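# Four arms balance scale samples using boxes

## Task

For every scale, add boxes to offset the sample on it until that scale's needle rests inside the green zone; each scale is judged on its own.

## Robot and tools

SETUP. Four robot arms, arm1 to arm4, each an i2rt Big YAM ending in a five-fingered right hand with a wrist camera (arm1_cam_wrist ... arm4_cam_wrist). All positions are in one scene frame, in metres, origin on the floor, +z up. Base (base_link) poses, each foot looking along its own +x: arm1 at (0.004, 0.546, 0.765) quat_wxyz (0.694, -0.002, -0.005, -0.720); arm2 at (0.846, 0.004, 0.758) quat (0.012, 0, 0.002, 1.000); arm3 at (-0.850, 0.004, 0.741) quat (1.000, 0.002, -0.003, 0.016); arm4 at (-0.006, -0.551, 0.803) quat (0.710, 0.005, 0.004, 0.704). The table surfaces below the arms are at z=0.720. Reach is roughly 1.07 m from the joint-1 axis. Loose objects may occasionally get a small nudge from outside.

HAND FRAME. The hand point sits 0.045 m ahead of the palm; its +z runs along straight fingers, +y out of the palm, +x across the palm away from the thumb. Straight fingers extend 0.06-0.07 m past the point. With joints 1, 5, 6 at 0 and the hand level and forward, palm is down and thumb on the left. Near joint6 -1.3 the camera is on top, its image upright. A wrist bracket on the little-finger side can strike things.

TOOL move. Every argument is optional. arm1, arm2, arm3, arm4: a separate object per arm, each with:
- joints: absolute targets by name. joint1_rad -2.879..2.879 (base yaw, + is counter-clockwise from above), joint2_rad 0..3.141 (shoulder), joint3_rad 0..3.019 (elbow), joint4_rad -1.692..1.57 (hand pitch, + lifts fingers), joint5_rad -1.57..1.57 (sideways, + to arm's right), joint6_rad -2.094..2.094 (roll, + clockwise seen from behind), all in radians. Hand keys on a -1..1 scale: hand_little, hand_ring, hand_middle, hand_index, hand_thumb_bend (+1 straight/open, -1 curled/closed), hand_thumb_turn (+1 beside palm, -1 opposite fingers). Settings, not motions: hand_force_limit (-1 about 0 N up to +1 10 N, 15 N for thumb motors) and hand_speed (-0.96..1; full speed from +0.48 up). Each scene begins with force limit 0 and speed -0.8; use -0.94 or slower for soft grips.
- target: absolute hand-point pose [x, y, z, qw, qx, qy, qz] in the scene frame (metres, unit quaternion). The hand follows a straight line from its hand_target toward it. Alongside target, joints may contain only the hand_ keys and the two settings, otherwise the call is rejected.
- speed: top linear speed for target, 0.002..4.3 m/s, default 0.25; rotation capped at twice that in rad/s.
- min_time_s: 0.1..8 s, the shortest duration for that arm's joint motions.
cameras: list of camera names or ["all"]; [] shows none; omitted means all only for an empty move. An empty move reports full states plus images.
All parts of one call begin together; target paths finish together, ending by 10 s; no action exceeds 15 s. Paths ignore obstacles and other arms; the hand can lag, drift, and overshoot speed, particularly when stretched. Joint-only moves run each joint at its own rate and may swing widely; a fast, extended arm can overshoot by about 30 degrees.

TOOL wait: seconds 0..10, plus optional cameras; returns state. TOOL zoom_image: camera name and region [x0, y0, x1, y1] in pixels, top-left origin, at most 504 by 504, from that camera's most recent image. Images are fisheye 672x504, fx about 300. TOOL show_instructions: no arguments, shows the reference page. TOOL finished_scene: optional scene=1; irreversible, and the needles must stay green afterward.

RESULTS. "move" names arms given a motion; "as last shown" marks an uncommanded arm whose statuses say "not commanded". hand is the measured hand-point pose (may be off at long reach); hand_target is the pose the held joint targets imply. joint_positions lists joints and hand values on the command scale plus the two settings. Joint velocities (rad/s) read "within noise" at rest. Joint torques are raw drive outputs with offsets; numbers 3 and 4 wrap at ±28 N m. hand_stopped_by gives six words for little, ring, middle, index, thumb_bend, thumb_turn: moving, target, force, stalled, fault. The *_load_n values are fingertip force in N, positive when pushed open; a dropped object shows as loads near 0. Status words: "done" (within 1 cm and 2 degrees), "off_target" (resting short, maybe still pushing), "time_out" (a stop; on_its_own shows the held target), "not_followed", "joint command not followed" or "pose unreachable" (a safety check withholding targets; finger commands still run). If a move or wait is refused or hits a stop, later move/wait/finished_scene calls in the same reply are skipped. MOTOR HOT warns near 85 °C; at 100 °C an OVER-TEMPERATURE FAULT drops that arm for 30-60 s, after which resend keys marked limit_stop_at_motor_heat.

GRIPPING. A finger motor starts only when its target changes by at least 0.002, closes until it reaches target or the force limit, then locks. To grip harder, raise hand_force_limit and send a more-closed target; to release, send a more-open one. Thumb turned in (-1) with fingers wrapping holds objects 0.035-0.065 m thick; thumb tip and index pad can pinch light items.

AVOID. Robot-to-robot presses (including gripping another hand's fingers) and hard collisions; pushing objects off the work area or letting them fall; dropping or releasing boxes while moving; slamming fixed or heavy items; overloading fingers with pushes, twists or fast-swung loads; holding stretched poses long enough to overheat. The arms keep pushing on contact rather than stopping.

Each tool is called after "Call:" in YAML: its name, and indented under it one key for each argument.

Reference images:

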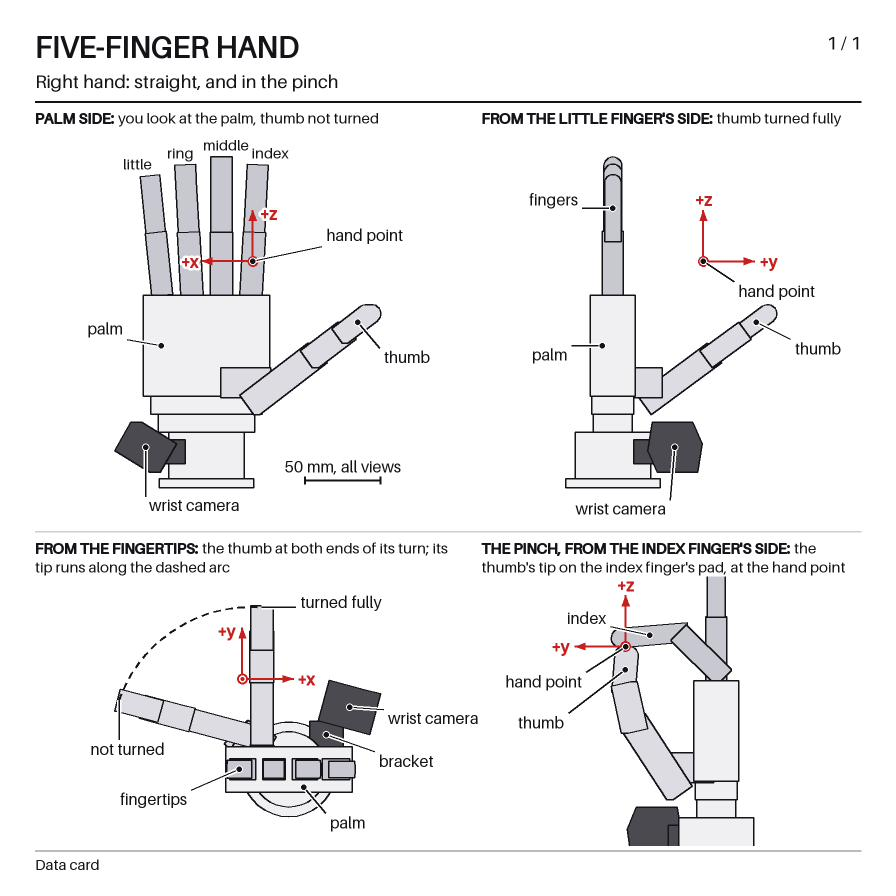

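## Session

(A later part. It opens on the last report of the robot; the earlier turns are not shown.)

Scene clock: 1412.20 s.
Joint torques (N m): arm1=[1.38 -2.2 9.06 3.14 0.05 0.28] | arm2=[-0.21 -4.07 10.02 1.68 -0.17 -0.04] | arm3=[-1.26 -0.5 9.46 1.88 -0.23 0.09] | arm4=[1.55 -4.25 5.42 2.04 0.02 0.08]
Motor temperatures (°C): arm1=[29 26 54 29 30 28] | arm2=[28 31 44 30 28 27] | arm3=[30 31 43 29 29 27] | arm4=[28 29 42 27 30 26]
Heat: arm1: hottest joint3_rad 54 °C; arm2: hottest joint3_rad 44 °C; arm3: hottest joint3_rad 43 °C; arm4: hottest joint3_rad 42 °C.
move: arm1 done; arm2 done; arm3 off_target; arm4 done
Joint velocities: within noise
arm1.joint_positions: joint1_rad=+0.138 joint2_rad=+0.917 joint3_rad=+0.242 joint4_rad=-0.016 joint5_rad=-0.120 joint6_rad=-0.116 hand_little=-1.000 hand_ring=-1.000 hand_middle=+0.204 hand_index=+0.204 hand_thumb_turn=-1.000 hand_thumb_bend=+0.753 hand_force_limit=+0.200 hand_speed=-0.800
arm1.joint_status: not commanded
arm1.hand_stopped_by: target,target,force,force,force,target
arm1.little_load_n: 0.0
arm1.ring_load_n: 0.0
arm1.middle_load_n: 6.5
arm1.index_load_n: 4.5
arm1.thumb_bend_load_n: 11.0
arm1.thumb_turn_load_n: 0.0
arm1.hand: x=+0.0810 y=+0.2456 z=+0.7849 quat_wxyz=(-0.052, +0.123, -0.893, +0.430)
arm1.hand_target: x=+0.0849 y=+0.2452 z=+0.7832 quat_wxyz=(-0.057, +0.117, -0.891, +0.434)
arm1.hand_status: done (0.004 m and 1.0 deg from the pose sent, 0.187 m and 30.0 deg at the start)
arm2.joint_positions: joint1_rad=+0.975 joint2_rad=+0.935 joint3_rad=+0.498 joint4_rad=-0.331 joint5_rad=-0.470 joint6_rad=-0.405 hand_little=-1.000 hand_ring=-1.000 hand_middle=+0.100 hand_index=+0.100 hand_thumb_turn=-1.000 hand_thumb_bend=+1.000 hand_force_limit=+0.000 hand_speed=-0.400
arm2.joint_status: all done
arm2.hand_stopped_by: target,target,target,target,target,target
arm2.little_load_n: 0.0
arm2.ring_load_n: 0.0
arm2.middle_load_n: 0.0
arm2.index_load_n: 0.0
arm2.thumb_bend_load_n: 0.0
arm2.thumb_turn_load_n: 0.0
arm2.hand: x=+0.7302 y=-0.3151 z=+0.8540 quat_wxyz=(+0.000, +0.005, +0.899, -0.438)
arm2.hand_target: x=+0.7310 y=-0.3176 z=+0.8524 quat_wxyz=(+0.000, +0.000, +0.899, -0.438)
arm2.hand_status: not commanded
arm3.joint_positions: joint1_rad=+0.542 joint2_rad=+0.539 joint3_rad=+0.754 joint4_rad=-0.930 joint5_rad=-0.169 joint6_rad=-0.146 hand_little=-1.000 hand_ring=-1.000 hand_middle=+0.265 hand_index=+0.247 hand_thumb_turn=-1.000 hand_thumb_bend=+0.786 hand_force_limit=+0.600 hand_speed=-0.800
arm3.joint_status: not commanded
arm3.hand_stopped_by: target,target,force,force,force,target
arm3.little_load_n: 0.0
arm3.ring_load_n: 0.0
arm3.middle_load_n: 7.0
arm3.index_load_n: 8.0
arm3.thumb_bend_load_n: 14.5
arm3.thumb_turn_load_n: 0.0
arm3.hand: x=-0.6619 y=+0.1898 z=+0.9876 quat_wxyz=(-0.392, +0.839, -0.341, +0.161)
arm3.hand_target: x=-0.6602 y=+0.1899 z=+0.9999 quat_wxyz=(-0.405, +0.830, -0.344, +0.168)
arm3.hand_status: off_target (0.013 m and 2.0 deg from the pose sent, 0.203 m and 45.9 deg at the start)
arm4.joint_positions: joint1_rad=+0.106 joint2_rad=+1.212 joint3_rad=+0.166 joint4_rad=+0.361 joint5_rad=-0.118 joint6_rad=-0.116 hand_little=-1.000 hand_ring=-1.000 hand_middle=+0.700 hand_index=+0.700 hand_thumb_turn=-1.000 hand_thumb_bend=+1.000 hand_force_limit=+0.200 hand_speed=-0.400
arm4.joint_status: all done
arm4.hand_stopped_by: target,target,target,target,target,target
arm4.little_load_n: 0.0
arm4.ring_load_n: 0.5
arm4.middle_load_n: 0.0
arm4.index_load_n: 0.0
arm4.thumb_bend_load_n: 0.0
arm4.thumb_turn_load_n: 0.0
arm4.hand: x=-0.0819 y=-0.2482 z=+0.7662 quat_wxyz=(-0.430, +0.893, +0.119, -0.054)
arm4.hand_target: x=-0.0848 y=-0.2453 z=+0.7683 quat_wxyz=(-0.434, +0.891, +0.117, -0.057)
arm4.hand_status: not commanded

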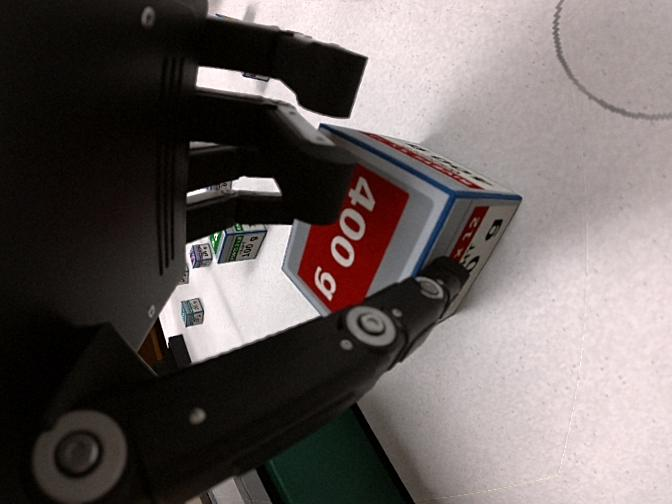

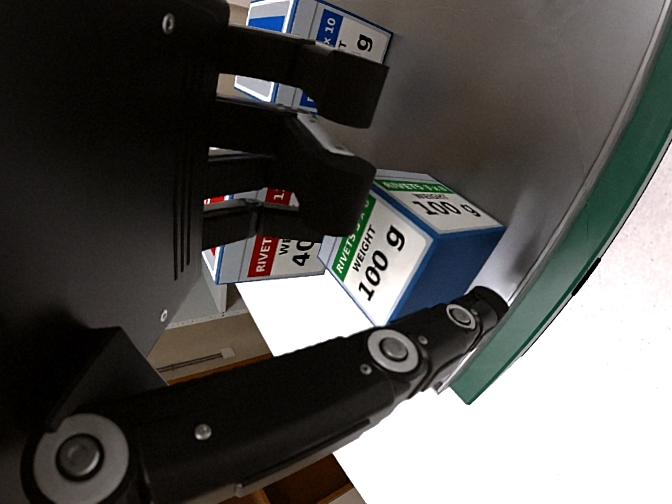

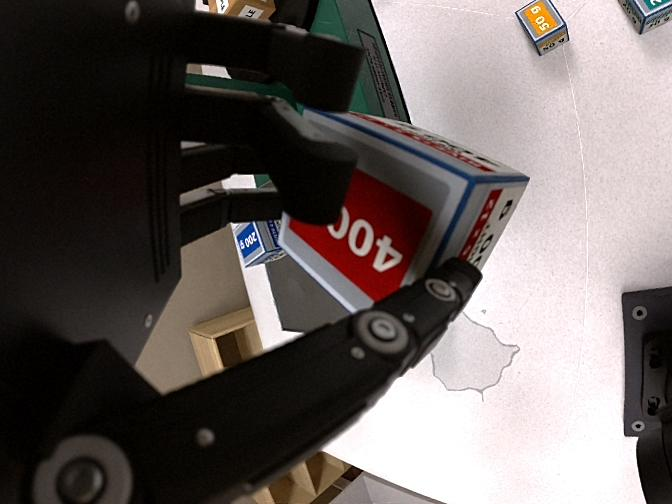

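Call:
move:
  arm1: {"joints":{"hand_speed":-0.4,"hand_thumb_bend":1.0,"hand_index":0.7,"hand_middle":0.7}}
  arm4: {"target":[-0.09,-0.27,0.99,0.4347,-0.8911,-0.1173,0.0572],"speed":0.3}
  arm3: {"target":[-0.62,0.19,0.799,0.3973,-0.8145,0.3798,-0.1853],"speed":0.2}
  arm2: {"target":[0.731,-0.316,0.94,0,0,-0.8988,0.4384],"speed":0.25}
  cameras: ["arm1_cam_wrist","arm2_cam_wrist","arm3_cam_wrist"]

Call:
move:
  arm1: {"target":[0.09,0.27,0.99,0.0572,-0.1173,0.8911,-0.4347],"speed":0.3}
  arm4: {"joints":{"joint1_rad":0.435,"joint2_rad":0.594,"joint3_rad":1.421,"joint4_rad":-1.139,"joint5_rad":0.038,"joint6_rad":-1.383},"min_time_s":1.4}
  arm2: {"target":[0.662,-0.40,0.935,0,0,-0.8988,0.4384],"speed":0.2,"joints":{"hand_index":0.5,"hand_middle":0.5}}
  arm3: {"target":[-0.62,0.19,0.792,0.3973,-0.8145,0.3798,-0.1853],"speed":0.1}
  cameras: ["arm2_cam_wrist","arm3_cam_wrist","arm4_cam_wrist"]

Scene clock: 1443.57 s.
Joint torques (N m): arm1=[1.38 -2.2 9.14 2.74 0.04 0.21] | arm2=[0.79 -5.01 14.27 0.84 -0.29 -0.04] | arm3=[-0.26 0.79 7.35 2.88 0.04 0.09] | arm4=[1.44 -1.32 12.3 1.17 0.05 0.09]
Motor temperatures (°C): arm1=[29 26 49 29 29 28] | arm2=[28 31 43 30 28 27] | arm3=[30 31 41 30 29 27] | arm4=[28 29 40 27 30 26]
Heat: arm1: hottest joint3_rad 49 °C; arm2: hottest joint3_rad 43 °C; arm3: hottest joint3_rad 41 °C; arm4: hottest joint3_rad 40 °C.
move: arm1 done; arm2 off_target; arm3 done; arm4 off_target
Joint velocities: within noise
arm1.joint_positions: joint1_rad=+0.139 joint2_rad=+0.918 joint3_rad=+0.241 joint4_rad=-0.008 joint5_rad=-0.120 joint6_rad=-0.110 hand_little=-1.000 hand_ring=-1.000 hand_middle=+0.700 hand_index=+0.700 hand_thumb_turn=-1.000 hand_thumb_bend=+1.000 hand_force_limit=+0.200 hand_speed=-0.400
arm1.joint_status: all done
arm1.hand_stopped_by: target,target,target,target,target,target
arm1.little_load_n: 0.0
arm1.ring_load_n: 0.0
arm1.middle_load_n: -0.5
arm1.index_load_n: 0.0
arm1.thumb_bend_load_n: 0.0
arm1.thumb_turn_load_n: -0.5
arm1.hand: x=+0.0818 y=+0.2441 z=+0.7860 quat_wxyz=(-0.053, +0.120, -0.892, +0.433)
arm1.hand_target: x=+0.0849 y=+0.2452 z=+0.7832 quat_wxyz=(-0.057, +0.117, -0.891, +0.434)
arm1.hand_status: not commanded
arm2.joint_positions: joint1_rad=+0.975 joint2_rad=+0.850 joint3_rad=+0.651 joint4_rad=-0.605 joint5_rad=-0.470 joint6_rad=-0.405 hand_little=-1.000 hand_ring=-1.000 hand_middle=+0.100 hand_index=+0.100 hand_thumb_turn=-1.000 hand_thumb_bend=+1.000 hand_force_limit=+0.000 hand_speed=-0.400
arm2.joint_status: not commanded
arm2.hand_stopped_by: target,target,target,target,target,target
arm2.little_load_n: 0.0
arm2.ring_load_n: 0.0
arm2.middle_load_n: 0.0
arm2.index_load_n: 0.0
arm2.thumb_bend_load_n: 0.0
arm2.thumb_turn_load_n: 0.0
arm2.hand: x=+0.7354 y=-0.3079 z=+0.9198 quat_wxyz=(+0.010, +0.010, +0.905, -0.425)
arm2.hand_target: x=+0.7313 y=-0.3156 z=+0.9399 quat_wxyz=(+0.000, +0.000, +0.899, -0.438)
arm2.hand_status: off_target (0.022 m and 2.4 deg from the pose sent, 0.086 m and 0.6 deg at the start)
arm3.joint_positions: joint1_rad=+0.473 joint2_rad=+0.701 joint3_rad=+0.291 joint4_rad=-0.276 joint5_rad=-0.159 joint6_rad=-0.124 hand_little=-1.000 hand_ring=-1.000 hand_middle=+0.265 hand_index=+0.247 hand_thumb_turn=-1.000 hand_thumb_bend=+0.787 hand_force_limit=+0.600 hand_speed=-0.800
arm3.joint_status: not commanded
arm3.hand_stopped_by: target,target,force,force,force,target
arm3.little_load_n: 0.0
arm3.ring_load_n: 0.0
arm3.middle_load_n: 8.0
arm3.index_load_n: 8.0
arm3.thumb_bend_load_n: 14.5
arm3.thumb_turn_load_n: 0.0
arm3.hand: x=-0.6231 y=+0.1905 z=+0.8024 quat_wxyz=(-0.397, +0.817, -0.377, +0.182)
arm3.hand_target: x=-0.6202 y=+0.1899 z=+0.7992 quat_wxyz=(-0.397, +0.815, -0.380, +0.185)
arm3.hand_status: done (0.005 m and 0.6 deg from the pose sent, 0.193 m and 5.9 deg at the start)
arm4.joint_positions: joint1_rad=+0.164 joint2_rad=+0.570 joint3_rad=+0.544 joint4_rad=-0.683 joint5_rad=-0.074 joint6_rad=-0.081 hand_little=-1.000 hand_ring=-1.000 hand_middle=+0.700 hand_index=+0.700 hand_thumb_turn=-1.000 hand_thumb_bend=+1.000 hand_force_limit=+0.200 hand_speed=-0.400
arm4.joint_status: not commanded
arm4.hand_stopped_by: target,target,target,target,target,target
arm4.little_load_n: 0.0
arm4.ring_load_n: 0.0
arm4.middle_load_n: 0.0
arm4.index_load_n: 0.0
arm4.thumb_bend_load_n: 0.5
arm4.thumb_turn_load_n: 0.0
arm4.hand: x=-0.0869 y=-0.2779 z=+0.9660 quat_wxyz=(-0.418, +0.899, +0.120, -0.055)
arm4.hand_target: x=-0.0899 y=-0.2705 z=+0.9897 quat_wxyz=(-0.435, +0.891, +0.117, -0.058)
arm4.hand_status: off_target (0.025 m and 2.2 deg from the pose sent, 0.225 m and 0.7 deg at the start)

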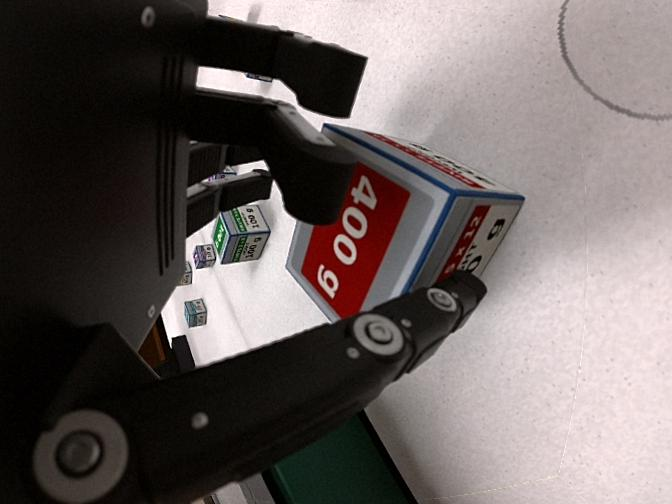

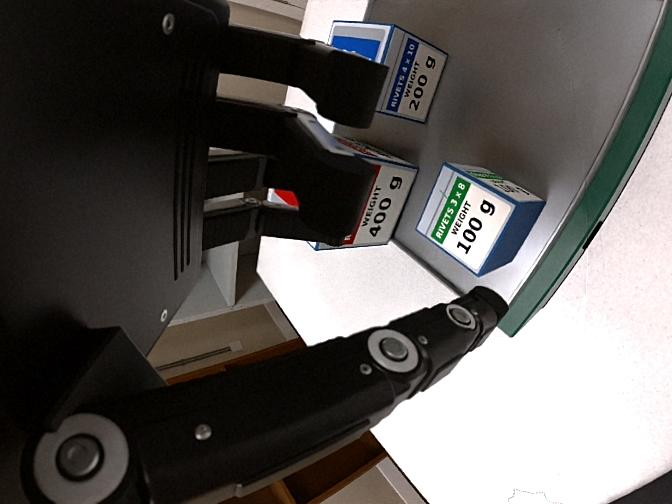

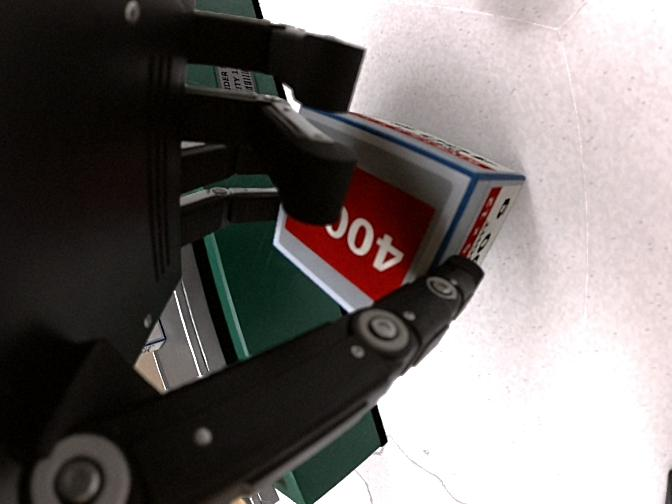

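Scene clock: 1445.80 s.
Joint torques (N m): arm1=[0.97 -0.5 16.24 1.18 0.13 0.21] | arm2=[-0.44 -8.41 13.89 1.66 -0.35 -0.14] | arm3=[-0.56 0.79 6.5 2.91 0.1 -0.01] | arm4=[1.44 2.32 8.79 1.48 0.11 -0.18]
Motor temperatures (°C): arm1=[29 26 49 29 29 28] | arm2=[28 31 43 30 28 27] | arm3=[30 31 41 30 29 27] | arm4=[28 29 40 27 30 26]
Heat: arm1: hottest joint3_rad 49 °C; arm2: hottest joint3_rad 43 °C; arm3: hottest joint3_rad 41 °C; arm4: hottest joint3_rad 40 °C.
move: arm1 off_target; arm2 off_target; arm3 off_target; arm4 done
Joint velocities: within noise
arm1.joint_positions: joint1_rad=+0.188 joint2_rad=+0.569 joint3_rad=+0.638 joint4_rad=-0.775 joint5_rad=-0.086 joint6_rad=-0.079 hand_little=-1.000 hand_ring=-1.000 hand_middle=+0.700 hand_index=+0.700 hand_thumb_turn=-1.000 hand_thumb_bend=+1.000 hand_force_limit=+0.200 hand_speed=-0.400
arm1.joint_status: not commanded
arm1.hand_stopped_by: target,target,target,target,target,target
arm1.little_load_n: 0.0
arm1.ring_load_n: 0.0
arm1.middle_load_n: 0.0
arm1.index_load_n: 0.0
arm1.thumb_bend_load_n: 0.0
arm1.thumb_turn_load_n: 0.0
arm1.hand: x=+0.0873 y=+0.2754 z=+0.9666 quat_wxyz=(-0.055, +0.121, -0.897, +0.421)
arm1.hand_target: x=+0.0899 y=+0.2704 z=+0.9896 quat_wxyz=(-0.057, +0.117, -0.891, +0.435)
arm1.hand_status: off_target (0.024 m and 1.7 deg from the pose sent, 0.206 m and 0.6 deg at the start)
arm2.joint_positions: joint1_rad=+0.963 joint2_rad=+1.173 joint3_rad=+0.847 joint4_rad=-0.492 joint5_rad=-0.484 joint6_rad=-0.413 hand_little=-1.000 hand_ring=-1.000 hand_middle=+0.500 hand_index=+0.500 hand_thumb_turn=-1.000 hand_thumb_bend=+1.000 hand_force_limit=+0.000 hand_speed=-0.400
arm2.joint_status: all done
arm2.hand_stopped_by: target,target,target,target,target,target
arm2.little_load_n: 0.0
arm2.ring_load_n: 0.0
arm2.middle_load_n: 0.0
arm2.index_load_n: 0.0
arm2.thumb_bend_load_n: 0.0
arm2.thumb_turn_load_n: 0.0
arm2.hand: x=+0.6751 y=-0.3870 z=+0.9183 quat_wxyz=(+0.015, +0.011, +0.906, -0.422)
arm2.hand_target: x=+0.6624 y=-0.3991 z=+0.9353 quat_wxyz=(+0.000, +0.000, +0.899, -0.438)
arm2.hand_status: off_target (0.025 m and 3.0 deg from the pose sent, 0.119 m and 2.4 deg at the start)
arm3.joint_positions: joint1_rad=+0.473 joint2_rad=+0.712 joint3_rad=+0.287 joint4_rad=-0.245 joint5_rad=-0.159 joint6_rad=-0.121 hand_little=-1.000 hand_ring=-1.000 hand_middle=+0.265 hand_index=+0.247 hand_thumb_turn=-1.000 hand_thumb_bend=+0.787 hand_force_limit=+0.600 hand_speed=-0.800
arm3.joint_status: not commanded
arm3.hand_stopped_by: target,target,force,force,force,target
arm3.little_load_n: 0.0
arm3.ring_load_n: 0.0
arm3.middle_load_n: 8.0
arm3.index_load_n: 8.0
arm3.thumb_bend_load_n: 14.5
arm3.thumb_turn_load_n: 0.0
arm3.hand: x=-0.6193 y=+0.1928 z=+0.8026 quat_wxyz=(-0.402, +0.814, -0.376, +0.185)
arm3.hand_target: x=-0.6206 y=+0.1896 z=+0.7924 quat_wxyz=(-0.397, +0.815, -0.380, +0.185)
arm3.hand_status: off_target (0.011 m and 0.7 deg from the pose sent, 0.011 m and 0.6 deg at the start)
arm4.joint_positions: joint1_rad=+0.428 joint2_rad=+0.585 joint3_rad=+1.393 joint4_rad=-1.131 joint5_rad=+0.035 joint6_rad=-1.371 hand_little=-1.000 hand_ring=-1.000 hand_middle=+0.700 hand_index=+0.700 hand_thumb_turn=-1.000 hand_thumb_bend=+1.000 hand_force_limit=+0.200 hand_speed=-0.400
arm4.joint_status: all done
arm4.hand_stopped_by: target,target,target,target,target,target
arm4.little_load_n: 0.5
arm4.ring_load_n: 0.0
arm4.middle_load_n: 0.0
arm4.index_load_n: 0.0
arm4.thumb_bend_load_n: -0.5
arm4.thumb_turn_load_n: 0.5
arm4.hand: x=-0.0447 y=-0.3018 z=+1.3513 quat_wxyz=(-0.517, +0.517, +0.624, +0.278)
arm4.hand_target: x=-0.0448 y=-0.3032 z=+1.3621 quat_wxyz=(-0.520, +0.509, +0.625, +0.282)
arm4.hand_status: not commanded

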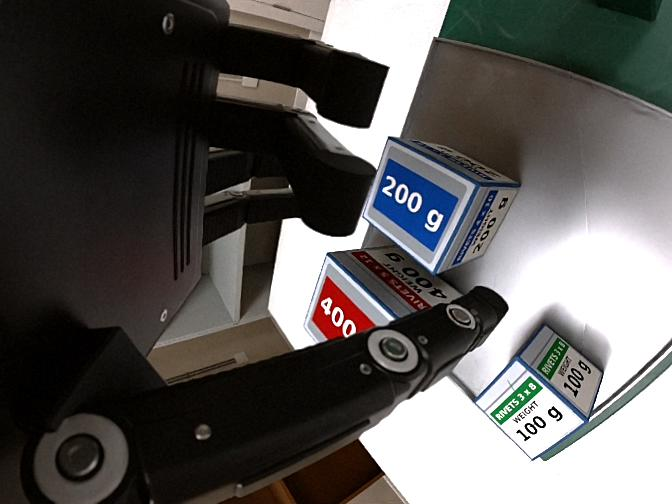

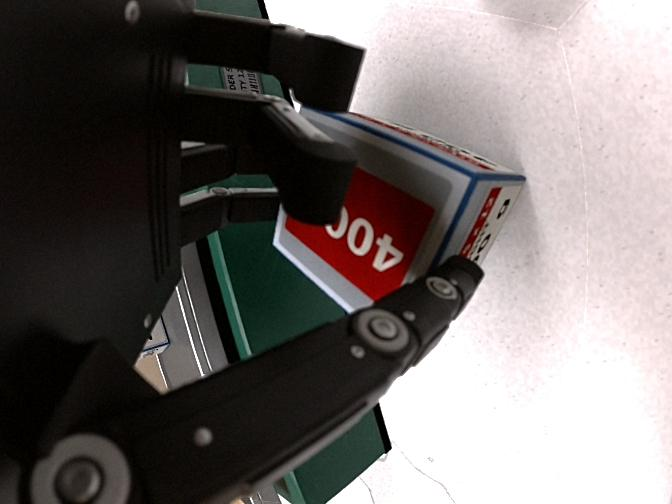

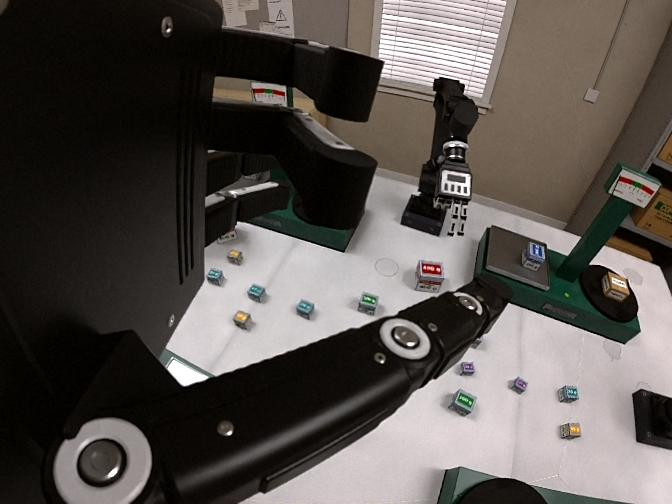

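Call:
zoom_image:
  camera: "arm4_cam_wrist"
  region: [590, 150, 672, 220]

Call:
zoom_image:
  camera: "arm4_cam_wrist"
  region: [240, 70, 310, 120]

Scaled by 6.146 from the camera's image (finer frame: 960x720).

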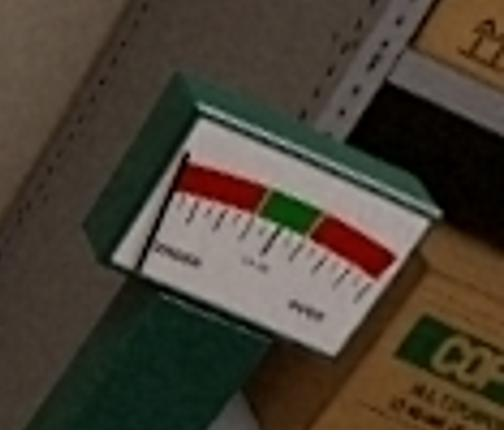

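Scaled by 7.200 from the camera's image (finer frame: 960x720).

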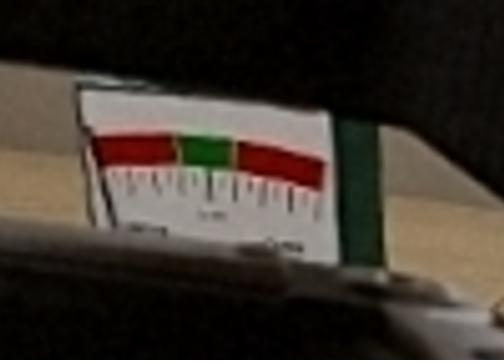

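Call:
move:
  arm1: {"joints":{"joint1_rad":0.435,"joint2_rad":0.594,"joint3_rad":1.421,"joint4_rad":-1.139,"joint5_rad":0.038,"joint6_rad":-1.383},"min_time_s":1.4}
  arm4: {"target":[0.2225,-0.066,0.88,0.4263,-0.8739,0.2098,-0.1023],"speed":0.35,"joints":{"hand_index":0.3,"hand_middle":0.3,"hand_force_limit":0.1}}
  arm2: {"target":[0.662,-0.397,0.868,0,0,-0.8988,0.4384],"speed":0.15,"joints":{"hand_speed":-0.8}}
  arm3: {"joints":{"hand_speed":-0.4,"hand_thumb_bend":1.0,"hand_index":0.7,"hand_middle":0.7}}
  cameras: ["arm1_cam_wrist","arm2_cam_wrist","arm3_cam_wrist","arm4_cam_wrist"]

Scene clock: 1478.47 s.
Joint torques (N m): arm1=[1.32 2.67 11.96 1.42 0.19 -0.12] | arm2=[-1.08 -8.59 9.61 1.46 -0.42 -0.12] | arm3=[-0.15 0.09 7.38 2.56 0.01 -0.03] | arm4=[0.62 -10.7 10.69 2.37 0.09 0.08]
Motor temperatures (°C): arm1=[29 26 49 29 29 28] | arm2=[28 31 45 30 28 27] | arm3=[30 31 39 30 29 27] | arm4=[28 29 40 27 30 26]
Heat: arm1: hottest joint3_rad 49 °C; arm2: hottest joint3_rad 45 °C; arm3: hottest joint3_rad 39 °C; arm4: hottest joint3_rad 40 °C.
move: arm1 done; arm2 done; arm3 done; arm4 off_target
Joint velocities: within noise
arm1.joint_positions: joint1_rad=+0.427 joint2_rad=+0.587 joint3_rad=+1.389 joint4_rad=-1.124 joint5_rad=+0.034 joint6_rad=-1.369 hand_little=-1.000 hand_ring=-1.000 hand_middle=+0.700 hand_index=+0.700 hand_thumb_turn=-1.000 hand_thumb_bend=+1.000 hand_force_limit=+0.200 hand_speed=-0.400
arm1.joint_status: all done
arm1.hand_stopped_by: target,target,target,target,target,target
arm1.little_load_n: 0.0
arm1.ring_load_n: 0.0
arm1.middle_load_n: 0.0
arm1.index_load_n: 0.0
arm1.thumb_bend_load_n: -0.5
arm1.thumb_turn_load_n: 0.5
arm1.hand: x=+0.0415 y=+0.2981 z=+1.3145 quat_wxyz=(+0.289, +0.616, -0.523, +0.513)
arm1.hand_target: x=+0.0407 y=+0.3016 z=+1.3265 quat_wxyz=(+0.294, +0.619, -0.515, +0.515)
arm1.hand_status: not commanded
arm2.joint_positions: joint1_rad=+0.961 joint2_rad=+1.243 joint3_rad=+0.758 joint4_rad=-0.290 joint5_rad=-0.487 joint6_rad=-0.416 hand_little=-1.000 hand_ring=-1.000 hand_middle=+0.500 hand_index=+0.500 hand_thumb_turn=-1.000 hand_thumb_bend=+1.000 hand_force_limit=+0.000 hand_speed=-0.800
arm2.joint_status: all done
arm2.hand_stopped_by: target,target,target,target,target,target
arm2.little_load_n: 0.0
arm2.ring_load_n: 0.0
arm2.middle_load_n: 0.0
arm2.index_load_n: 0.0
arm2.thumb_bend_load_n: 0.0
arm2.thumb_turn_load_n: 0.0
arm2.hand: x=+0.6673 y=-0.3968 z=+0.8732 quat_wxyz=(+0.004, +0.004, +0.899, -0.439)
arm2.hand_target: x=+0.6622 y=-0.3968 z=+0.8679 quat_wxyz=(+0.000, +0.000, +0.899, -0.438)
arm2.hand_status: done (0.007 m and 0.6 deg from the pose sent, 0.053 m and 3.0 deg at the start)
arm3.joint_positions: joint1_rad=+0.473 joint2_rad=+0.724 joint3_rad=+0.271 joint4_rad=-0.240 joint5_rad=-0.157 joint6_rad=-0.121 hand_little=-1.000 hand_ring=-1.000 hand_middle=+0.700 hand_index=+0.700 hand_thumb_turn=-1.000 hand_thumb_bend=+1.000 hand_force_limit=+0.600 hand_speed=-0.400
arm3.joint_status: all done
arm3.hand_stopped_by: target,target,target,target,target,target
arm3.little_load_n: 0.0
arm3.ring_load_n: 0.0
arm3.middle_load_n: 0.0
arm3.index_load_n: -0.5
arm3.thumb_bend_load_n: 0.0
arm3.thumb_turn_load_n: 0.0
arm3.hand: x=-0.6243 y=+0.1897 z=+0.7919 quat_wxyz=(-0.394, +0.818, -0.380, +0.180)
arm3.hand_target: x=-0.6206 y=+0.1897 z=+0.7926 quat_wxyz=(-0.397, +0.815, -0.380, +0.185)
arm3.hand_status: not commanded
arm4.joint_positions: joint1_rad=-0.487 joint2_rad=+1.465 joint3_rad=+0.796 joint4_rad=-0.060 joint5_rad=-0.017 joint6_rad=-0.037 hand_little=-1.000 hand_ring=-1.000 hand_middle=+0.300 hand_index=+0.300 hand_thumb_turn=-1.000 hand_thumb_bend=+1.000 hand_force_limit=+0.100 hand_speed=-0.400
arm4.joint_status: all done
arm4.hand_stopped_by: target,target,target,target,target,target
arm4.little_load_n: 0.0
arm4.ring_load_n: 0.0
arm4.middle_load_n: 0.0
arm4.index_load_n: 0.0
arm4.thumb_bend_load_n: 0.0
arm4.thumb_turn_load_n: 0.0
arm4.hand: x=+0.2086 y=-0.0889 z=+0.8541 quat_wxyz=(-0.396, +0.890, -0.207, +0.094)
arm4.hand_target: x=+0.2216 y=-0.0677 z=+0.8809 quat_wxyz=(-0.426, +0.874, -0.210, +0.102)
arm4.hand_status: off_target (0.037 m and 4.1 deg from the pose sent, 0.591 m and 110.6 deg at the start)

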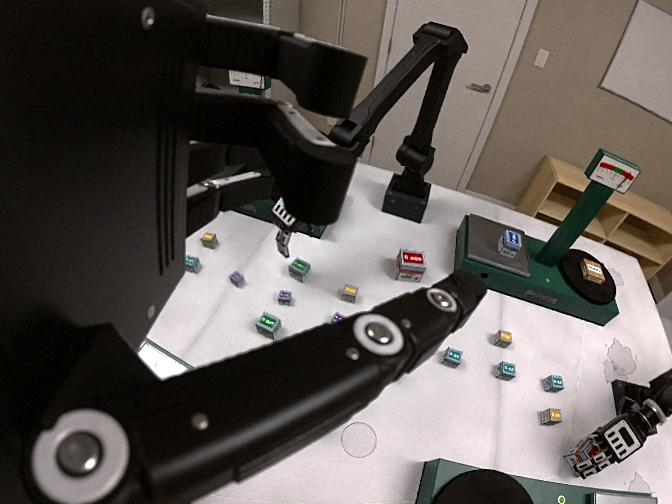

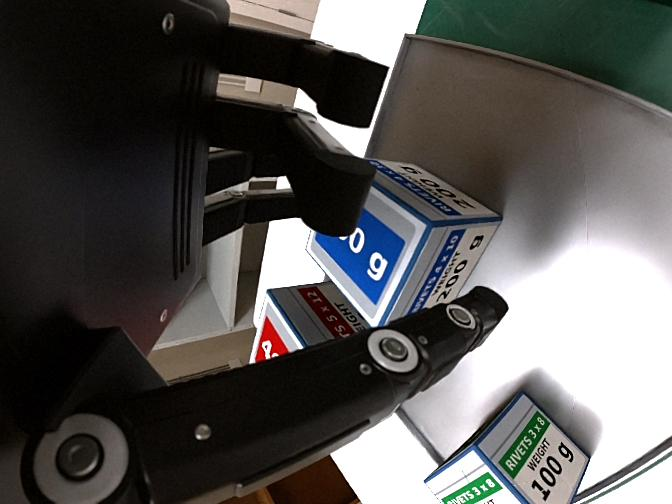

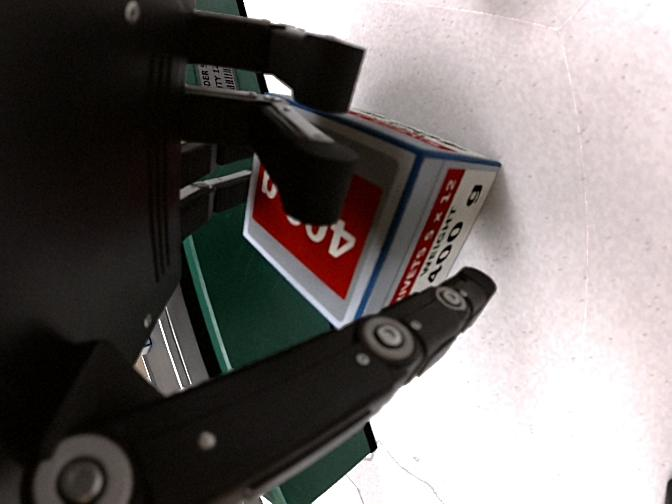

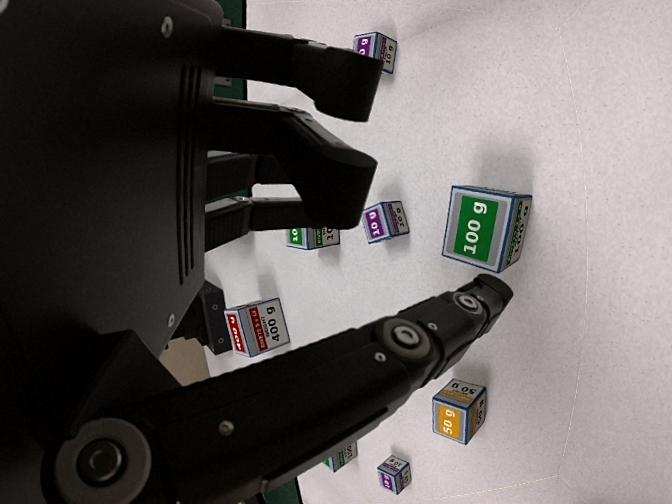

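Call:
zoom_image:
  camera: "arm1_cam_wrist"
  region: [570, 135, 650, 205]

Scaled by 6.300 from the camera's image (finer frame: 960x720).

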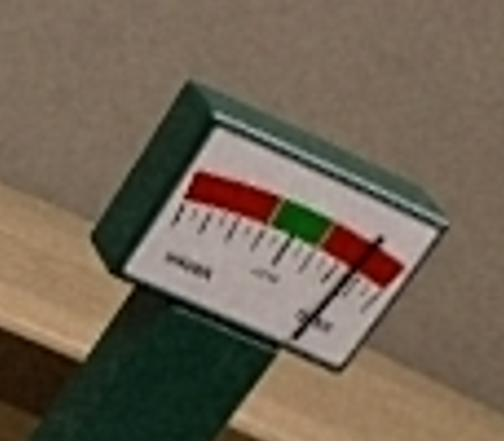

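Call:
move:
  arm1: {"target":[0.2457,0.098,0.87,0.1023,-0.2098,0.8739,-0.4263],"speed":0.35,"joints":{"hand_index":0.3,"hand_middle":0.3,"hand_force_limit":0.1}}
  arm4: {"target":[0.2028,-0.109,0.805,0.4367,-0.8953,0.0783,-0.0382],"speed":0.2}
  arm2: {"joints":{"hand_force_limit":0.2,"hand_speed":-0.8,"hand_thumb_bend":0.4,"hand_index":0.0,"hand_middle":0.0}}
  arm3: {"target":[-0.615,0.19,0.92,0.3973,-0.8145,0.3798,-0.1853],"speed":0.3}
  cameras: ["arm1_cam_wrist","arm4_cam_wrist"]

Scene clock: 1531.13 s.
Joint torques (N m): arm1=[0.21 -10.64 9.69 2.73 -0.11 0.22] | arm2=[-0.38 -9.17 9.69 1.54 -0.32 -0.14] | arm3=[-1.26 -0.91 12.33 1.05 -0.19 -0.1] | arm4=[0.26 -10.23 6.34 2.39 -0.28 -0.11]
Motor temperatures (°C): arm1=[29 26 50 29 29 28] | arm2=[28 31 44 30 28 27] | arm3=[30 30 38 30 28 27] | arm4=[28 30 44 27 30 26]
Heat: arm1: hottest joint3_rad 50 °C; arm2: hottest joint3_rad 44 °C; arm3: hottest joint3_rad 38 °C; arm4: hottest joint3_rad 44 °C.
move: arm1 done; arm2 off_target; arm3 off_target; arm4 done
Joint velocities: within noise
arm1.joint_positions: joint1_rad=+0.468 joint2_rad=+1.376 joint3_rad=+0.827 joint4_rad=-0.142 joint5_rad=-0.035 joint6_rad=-0.044 hand_little=-1.000 hand_ring=-1.000 hand_middle=+0.300 hand_index=+0.300 hand_thumb_turn=-1.000 hand_thumb_bend=+1.000 hand_force_limit=+0.100 hand_speed=-0.400
arm1.joint_status: all done
arm1.hand_stopped_by: target,target,target,target,target,target
arm1.little_load_n: 0.0
arm1.ring_load_n: 0.0
arm1.middle_load_n: 0.0
arm1.index_load_n: 0.0
arm1.thumb_bend_load_n: 0.0
arm1.thumb_turn_load_n: 0.0
arm1.hand: x=+0.2473 y=+0.0998 z=+0.8686 quat_wxyz=(-0.098, +0.220, -0.875, +0.419)
arm1.hand_target: x=+0.2457 y=+0.0979 z=+0.8702 quat_wxyz=(-0.102, +0.210, -0.874, +0.426)
arm1.hand_status: done (0.003 m and 1.5 deg from the pose sent, 0.528 m and 78.3 deg at the start)
arm2.joint_positions: joint1_rad=+0.961 joint2_rad=+1.243 joint3_rad=+0.758 joint4_rad=-0.288 joint5_rad=-0.489 joint6_rad=-0.417 hand_little=-1.000 hand_ring=-1.000 hand_middle=+0.099 hand_index=+0.080 hand_thumb_turn=-1.000 hand_thumb_bend=+0.809 hand_force_limit=+0.200 hand_speed=-0.800
arm2.joint_status: hand_middle off_target (ended at +0.099, target +0.000); hand_index off_target (ended at +0.080, target +0.000); hand_thumb_bend off_target (ended at +0.809, target +0.400); the others done
arm2.hand_stopped_by: target,target,force,force,force,target
arm2.little_load_n: 0.0
arm2.ring_load_n: 0.0
arm2.middle_load_n: 6.5
arm2.index_load_n: 8.5
arm2.thumb_bend_load_n: 15.0
arm2.thumb_turn_load_n: -1.0
arm2.hand: x=+0.6674 y=-0.3972 z=+0.8735 quat_wxyz=(+0.004, +0.003, +0.898, -0.440)
arm2.hand_target: x=+0.6622 y=-0.3968 z=+0.8680 quat_wxyz=(+0.000, +0.000, +0.899, -0.438)
arm2.hand_status: not commanded
arm3.joint_positions: joint1_rad=+0.469 joint2_rad=+0.616 joint3_rad=+0.521 joint4_rad=-0.639 joint5_rad=-0.161 joint6_rad=-0.121 hand_little=-1.000 hand_ring=-1.000 hand_middle=+0.700 hand_index=+0.700 hand_thumb_turn=-1.000 hand_thumb_bend=+1.000 hand_force_limit=+0.600 hand_speed=-0.400
arm3.joint_status: not commanded
arm3.hand_stopped_by: target,target,target,target,target,target
arm3.little_load_n: 0.0
arm3.ring_load_n: 0.0
arm3.middle_load_n: 0.0
arm3.index_load_n: 0.0
arm3.thumb_bend_load_n: 0.0
arm3.thumb_turn_load_n: 0.0
arm3.hand: x=-0.6275 y=+0.1872 z=+0.8890 quat_wxyz=(-0.379, +0.824, -0.386, +0.169)
arm3.hand_target: x=-0.6157 y=+0.1899 z=+0.9195 quat_wxyz=(-0.397, +0.814, -0.380, +0.186)
arm3.hand_status: off_target (0.034 m and 3.1 deg from the pose sent, 0.129 m and 0.8 deg at the start)
arm4.joint_positions: joint1_rad=-0.575 joint2_rad=+1.552 joint3_rad=+0.689 joint4_rad=+0.139 joint5_rad=-0.314 joint6_rad=-0.264 hand_little=-1.000 hand_ring=-1.000 hand_middle=+0.300 hand_index=+0.300 hand_thumb_turn=-1.000 hand_thumb_bend=+1.000 hand_force_limit=+0.100 hand_speed=-0.400
arm4.joint_status: not commanded
arm4.hand_stopped_by: target,target,target,target,target,target
arm4.little_load_n: 0.0
arm4.ring_load_n: 0.0
arm4.middle_load_n: 0.0
arm4.index_load_n: 0.0
arm4.thumb_bend_load_n: 0.0
arm4.thumb_turn_load_n: 0.0
arm4.hand: x=+0.1965 y=-0.1116 z=+0.8029 quat_wxyz=(-0.429, +0.899, -0.083, +0.031)
arm4.hand_target: x=+0.2028 y=-0.1090 z=+0.8052 quat_wxyz=(-0.437, +0.895, -0.078, +0.038)
arm4.hand_status: done (0.007 m and 1.4 deg from the pose sent, 0.053 m and 16.8 deg at the start)

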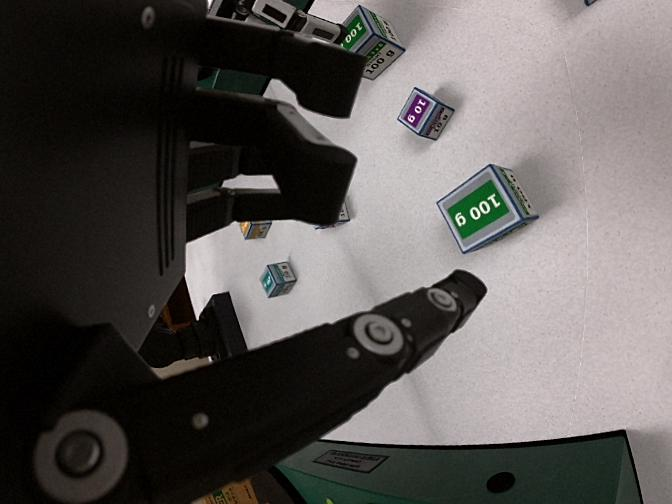

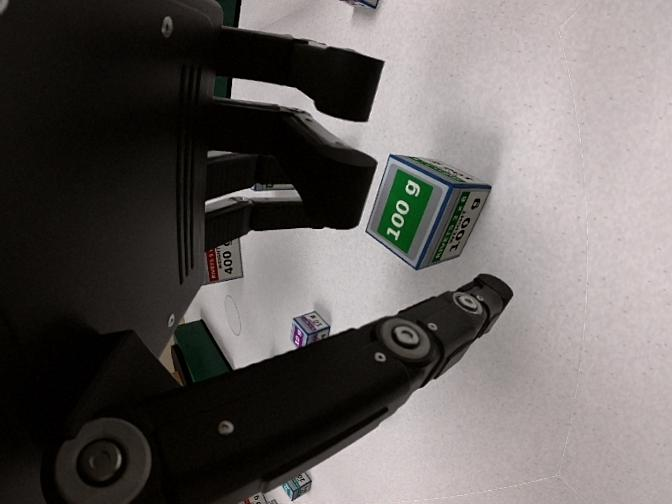

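Call:
move:
  arm1: {"target":[0.228,0.1,0.807,0,0,0.8988,-0.4384],"speed":0.25}
  arm4: {"target":[0.208,-0.107,0.758,0.4367,-0.8953,0.0783,-0.0382],"speed":0.15,"joints":{"hand_speed":-0.8}}
  arm2: {"target":[0.666,-0.397,0.965,0,0,-0.8988,0.4384],"speed":0.2}
  arm3: {"target":[-0.0626,0.114,0.87,0.3309,-0.6783,0.5896,-0.2876],"speed":0.4,"joints":{"hand_index":0.3,"hand_middle":0.3,"hand_force_limit":0.1}}
  cameras: ["arm1_cam_wrist","arm2_cam_wrist","arm3_cam_wrist","arm4_cam_wrist"]

Scene clock: 1565.67 s.
Joint torques (N m): arm1=[1.32 -9.47 8.47 2.69 0.43 0.21] | arm2=[0.09 -10.58 15.16 1.05 -0.3 -0.01] | arm3=[-1.26 -19.19 11.92 1.39 0.06 0.06] | arm4=[0.09 -10.99 5.37 2.36 -0.28 -0.11]
Motor temperatures (°C): arm1=[29 27 47 29 29 28] | arm2=[28 32 44 30 28 27] | arm3=[30 31 40 30 28 27] | arm4=[28 31 41 27 30 26]
Heat: arm1: hottest joint3_rad 47 °C; arm2: hottest joint3_rad 44 °C; arm3: hottest joint3_rad 40 °C; arm4: hottest joint3_rad 41 °C.
move: arm1 done; arm2 off_target; arm3 off_target; arm4 done
Joint velocities: within noise
arm1.joint_positions: joint1_rad=+0.559 joint2_rad=+1.452 joint3_rad=+0.731 joint4_rad=-0.025 joint5_rad=+0.404 joint6_rad=+0.333 hand_little=-1.000 hand_ring=-1.000 hand_middle=+0.300 hand_index=+0.300 hand_thumb_turn=-1.000 hand_thumb_bend=+1.000 hand_force_limit=+0.100 hand_speed=-0.400
arm1.joint_status: not commanded
arm1.hand_stopped_by: target,target,target,target,target,target
arm1.little_load_n: 0.0
arm1.ring_load_n: 0.0
arm1.middle_load_n: 0.0
arm1.index_load_n: 0.0
arm1.thumb_bend_load_n: 0.0
arm1.thumb_turn_load_n: 0.0
arm1.hand: x=+0.2250 y=+0.0975 z=+0.8141 quat_wxyz=(+0.003, +0.004, -0.899, +0.438)
arm1.hand_target: x=+0.2279 y=+0.1002 z=+0.8071 quat_wxyz=(+0.000, +0.000, -0.899, +0.438)
arm1.hand_status: done (0.008 m and 0.5 deg from the pose sent, 0.064 m and 27.9 deg at the start)
arm2.joint_positions: joint1_rad=+0.961 joint2_rad=+1.165 joint3_rad=+0.887 joint4_rad=-0.563 joint5_rad=-0.483 joint6_rad=-0.420 hand_little=-1.000 hand_ring=-1.000 hand_middle=+0.099 hand_index=+0.080 hand_thumb_turn=-1.000 hand_thumb_bend=+0.809 hand_force_limit=+0.200 hand_speed=-0.800
arm2.joint_status: not commanded
arm2.hand_stopped_by: target,target,force,force,force,target
arm2.little_load_n: 0.0
arm2.ring_load_n: 0.0
arm2.middle_load_n: 6.5
arm2.index_load_n: 8.5
arm2.thumb_bend_load_n: 15.5
arm2.thumb_turn_load_n: -1.0
arm2.hand: x=+0.6752 y=-0.3844 z=+0.9328 quat_wxyz=(+0.019, +0.012, +0.910, -0.414)
arm2.hand_target: x=+0.6669 y=-0.3959 z=+0.9650 quat_wxyz=(+0.000, +0.000, +0.899, -0.439)
arm2.hand_status: off_target (0.036 m and 4.0 deg from the pose sent, 0.091 m and 0.6 deg at the start)
arm3.joint_positions: joint1_rad=+0.068 joint2_rad=+2.040 joint3_rad=+1.718 joint4_rad=-0.395 joint5_rad=-0.036 joint6_rad=-0.039 hand_little=-1.000 hand_ring=-1.000 hand_middle=+0.300 hand_index=+0.300 hand_thumb_turn=-1.000 hand_thumb_bend=+1.000 hand_force_limit=+0.100 hand_speed=-0.400
arm3.joint_status: all done
arm3.hand_stopped_by: target,target,target,target,target,target
arm3.little_load_n: 0.0
arm3.ring_load_n: 0.0
arm3.middle_load_n: 0.0
arm3.index_load_n: 0.0
arm3.thumb_bend_load_n: 0.0
arm3.thumb_turn_load_n: 0.0
arm3.hand: x=-0.0809 y=+0.1163 z=+0.8417 quat_wxyz=(-0.316, +0.690, -0.591, +0.273)
arm3.hand_target: x=-0.0642 y=+0.1137 z=+0.8703 quat_wxyz=(-0.331, +0.678, -0.590, +0.288)
arm3.hand_status: off_target (0.034 m and 2.7 deg from the pose sent, 0.570 m and 32.4 deg at the start; pose on its path clipped on 2 of 73 steps)
arm4.joint_positions: joint1_rad=-0.583 joint2_rad=+1.692 joint3_rad=+0.677 joint4_rad=+0.290 joint5_rad=-0.321 joint6_rad=-0.271 hand_little=-1.000 hand_ring=-1.000 hand_middle=+0.300 hand_index=+0.300 hand_thumb_turn=-1.000 hand_thumb_bend=+1.000 hand_force_limit=+0.100 hand_speed=-0.800
arm4.joint_status: all done
arm4.hand_stopped_by: target,target,target,target,target,target
arm4.little_load_n: 0.0
arm4.ring_load_n: 0.0
arm4.middle_load_n: 0.0
arm4.index_load_n: 0.0
arm4.thumb_bend_load_n: 0.0
arm4.thumb_turn_load_n: 0.0
arm4.hand: x=+0.2018 y=-0.1089 z=+0.7562 quat_wxyz=(-0.429, +0.899, -0.082, +0.031)
arm4.hand_target: x=+0.2080 y=-0.1071 z=+0.7581 quat_wxyz=(-0.437, +0.895, -0.078, +0.038)
arm4.hand_status: done (0.007 m and 1.3 deg from the pose sent, 0.046 m and 1.4 deg at the start)

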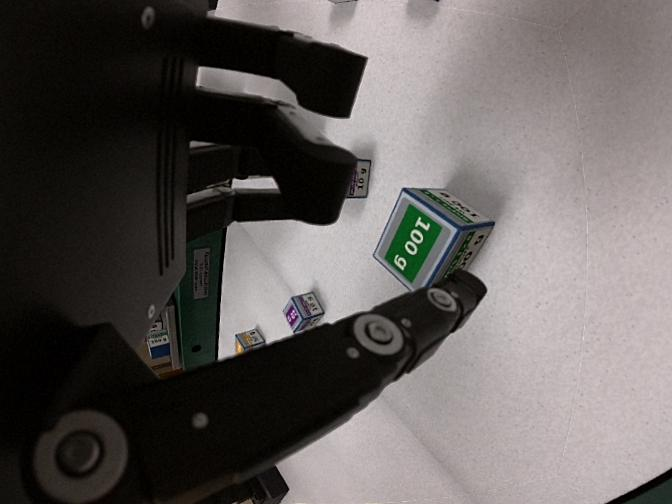

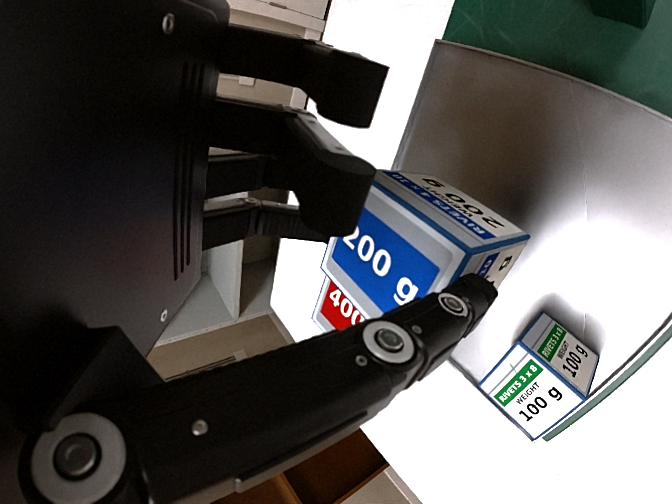

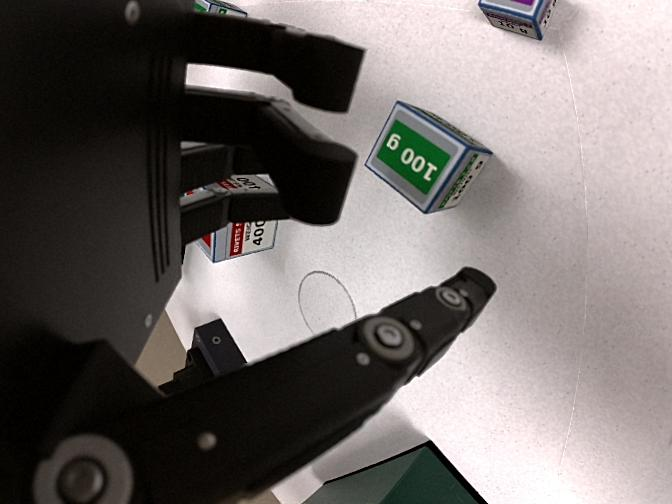

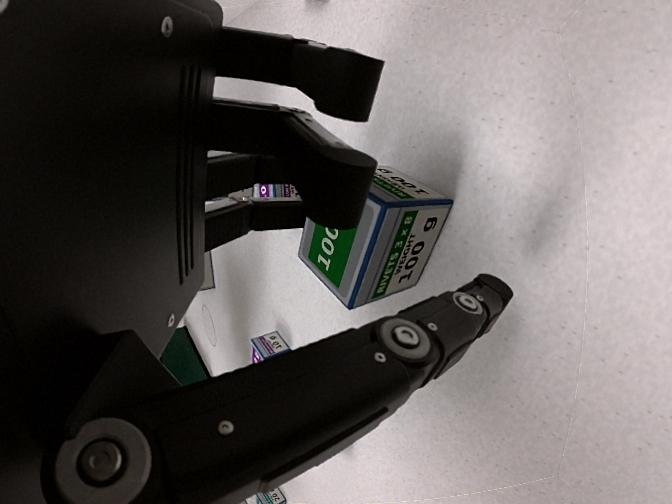

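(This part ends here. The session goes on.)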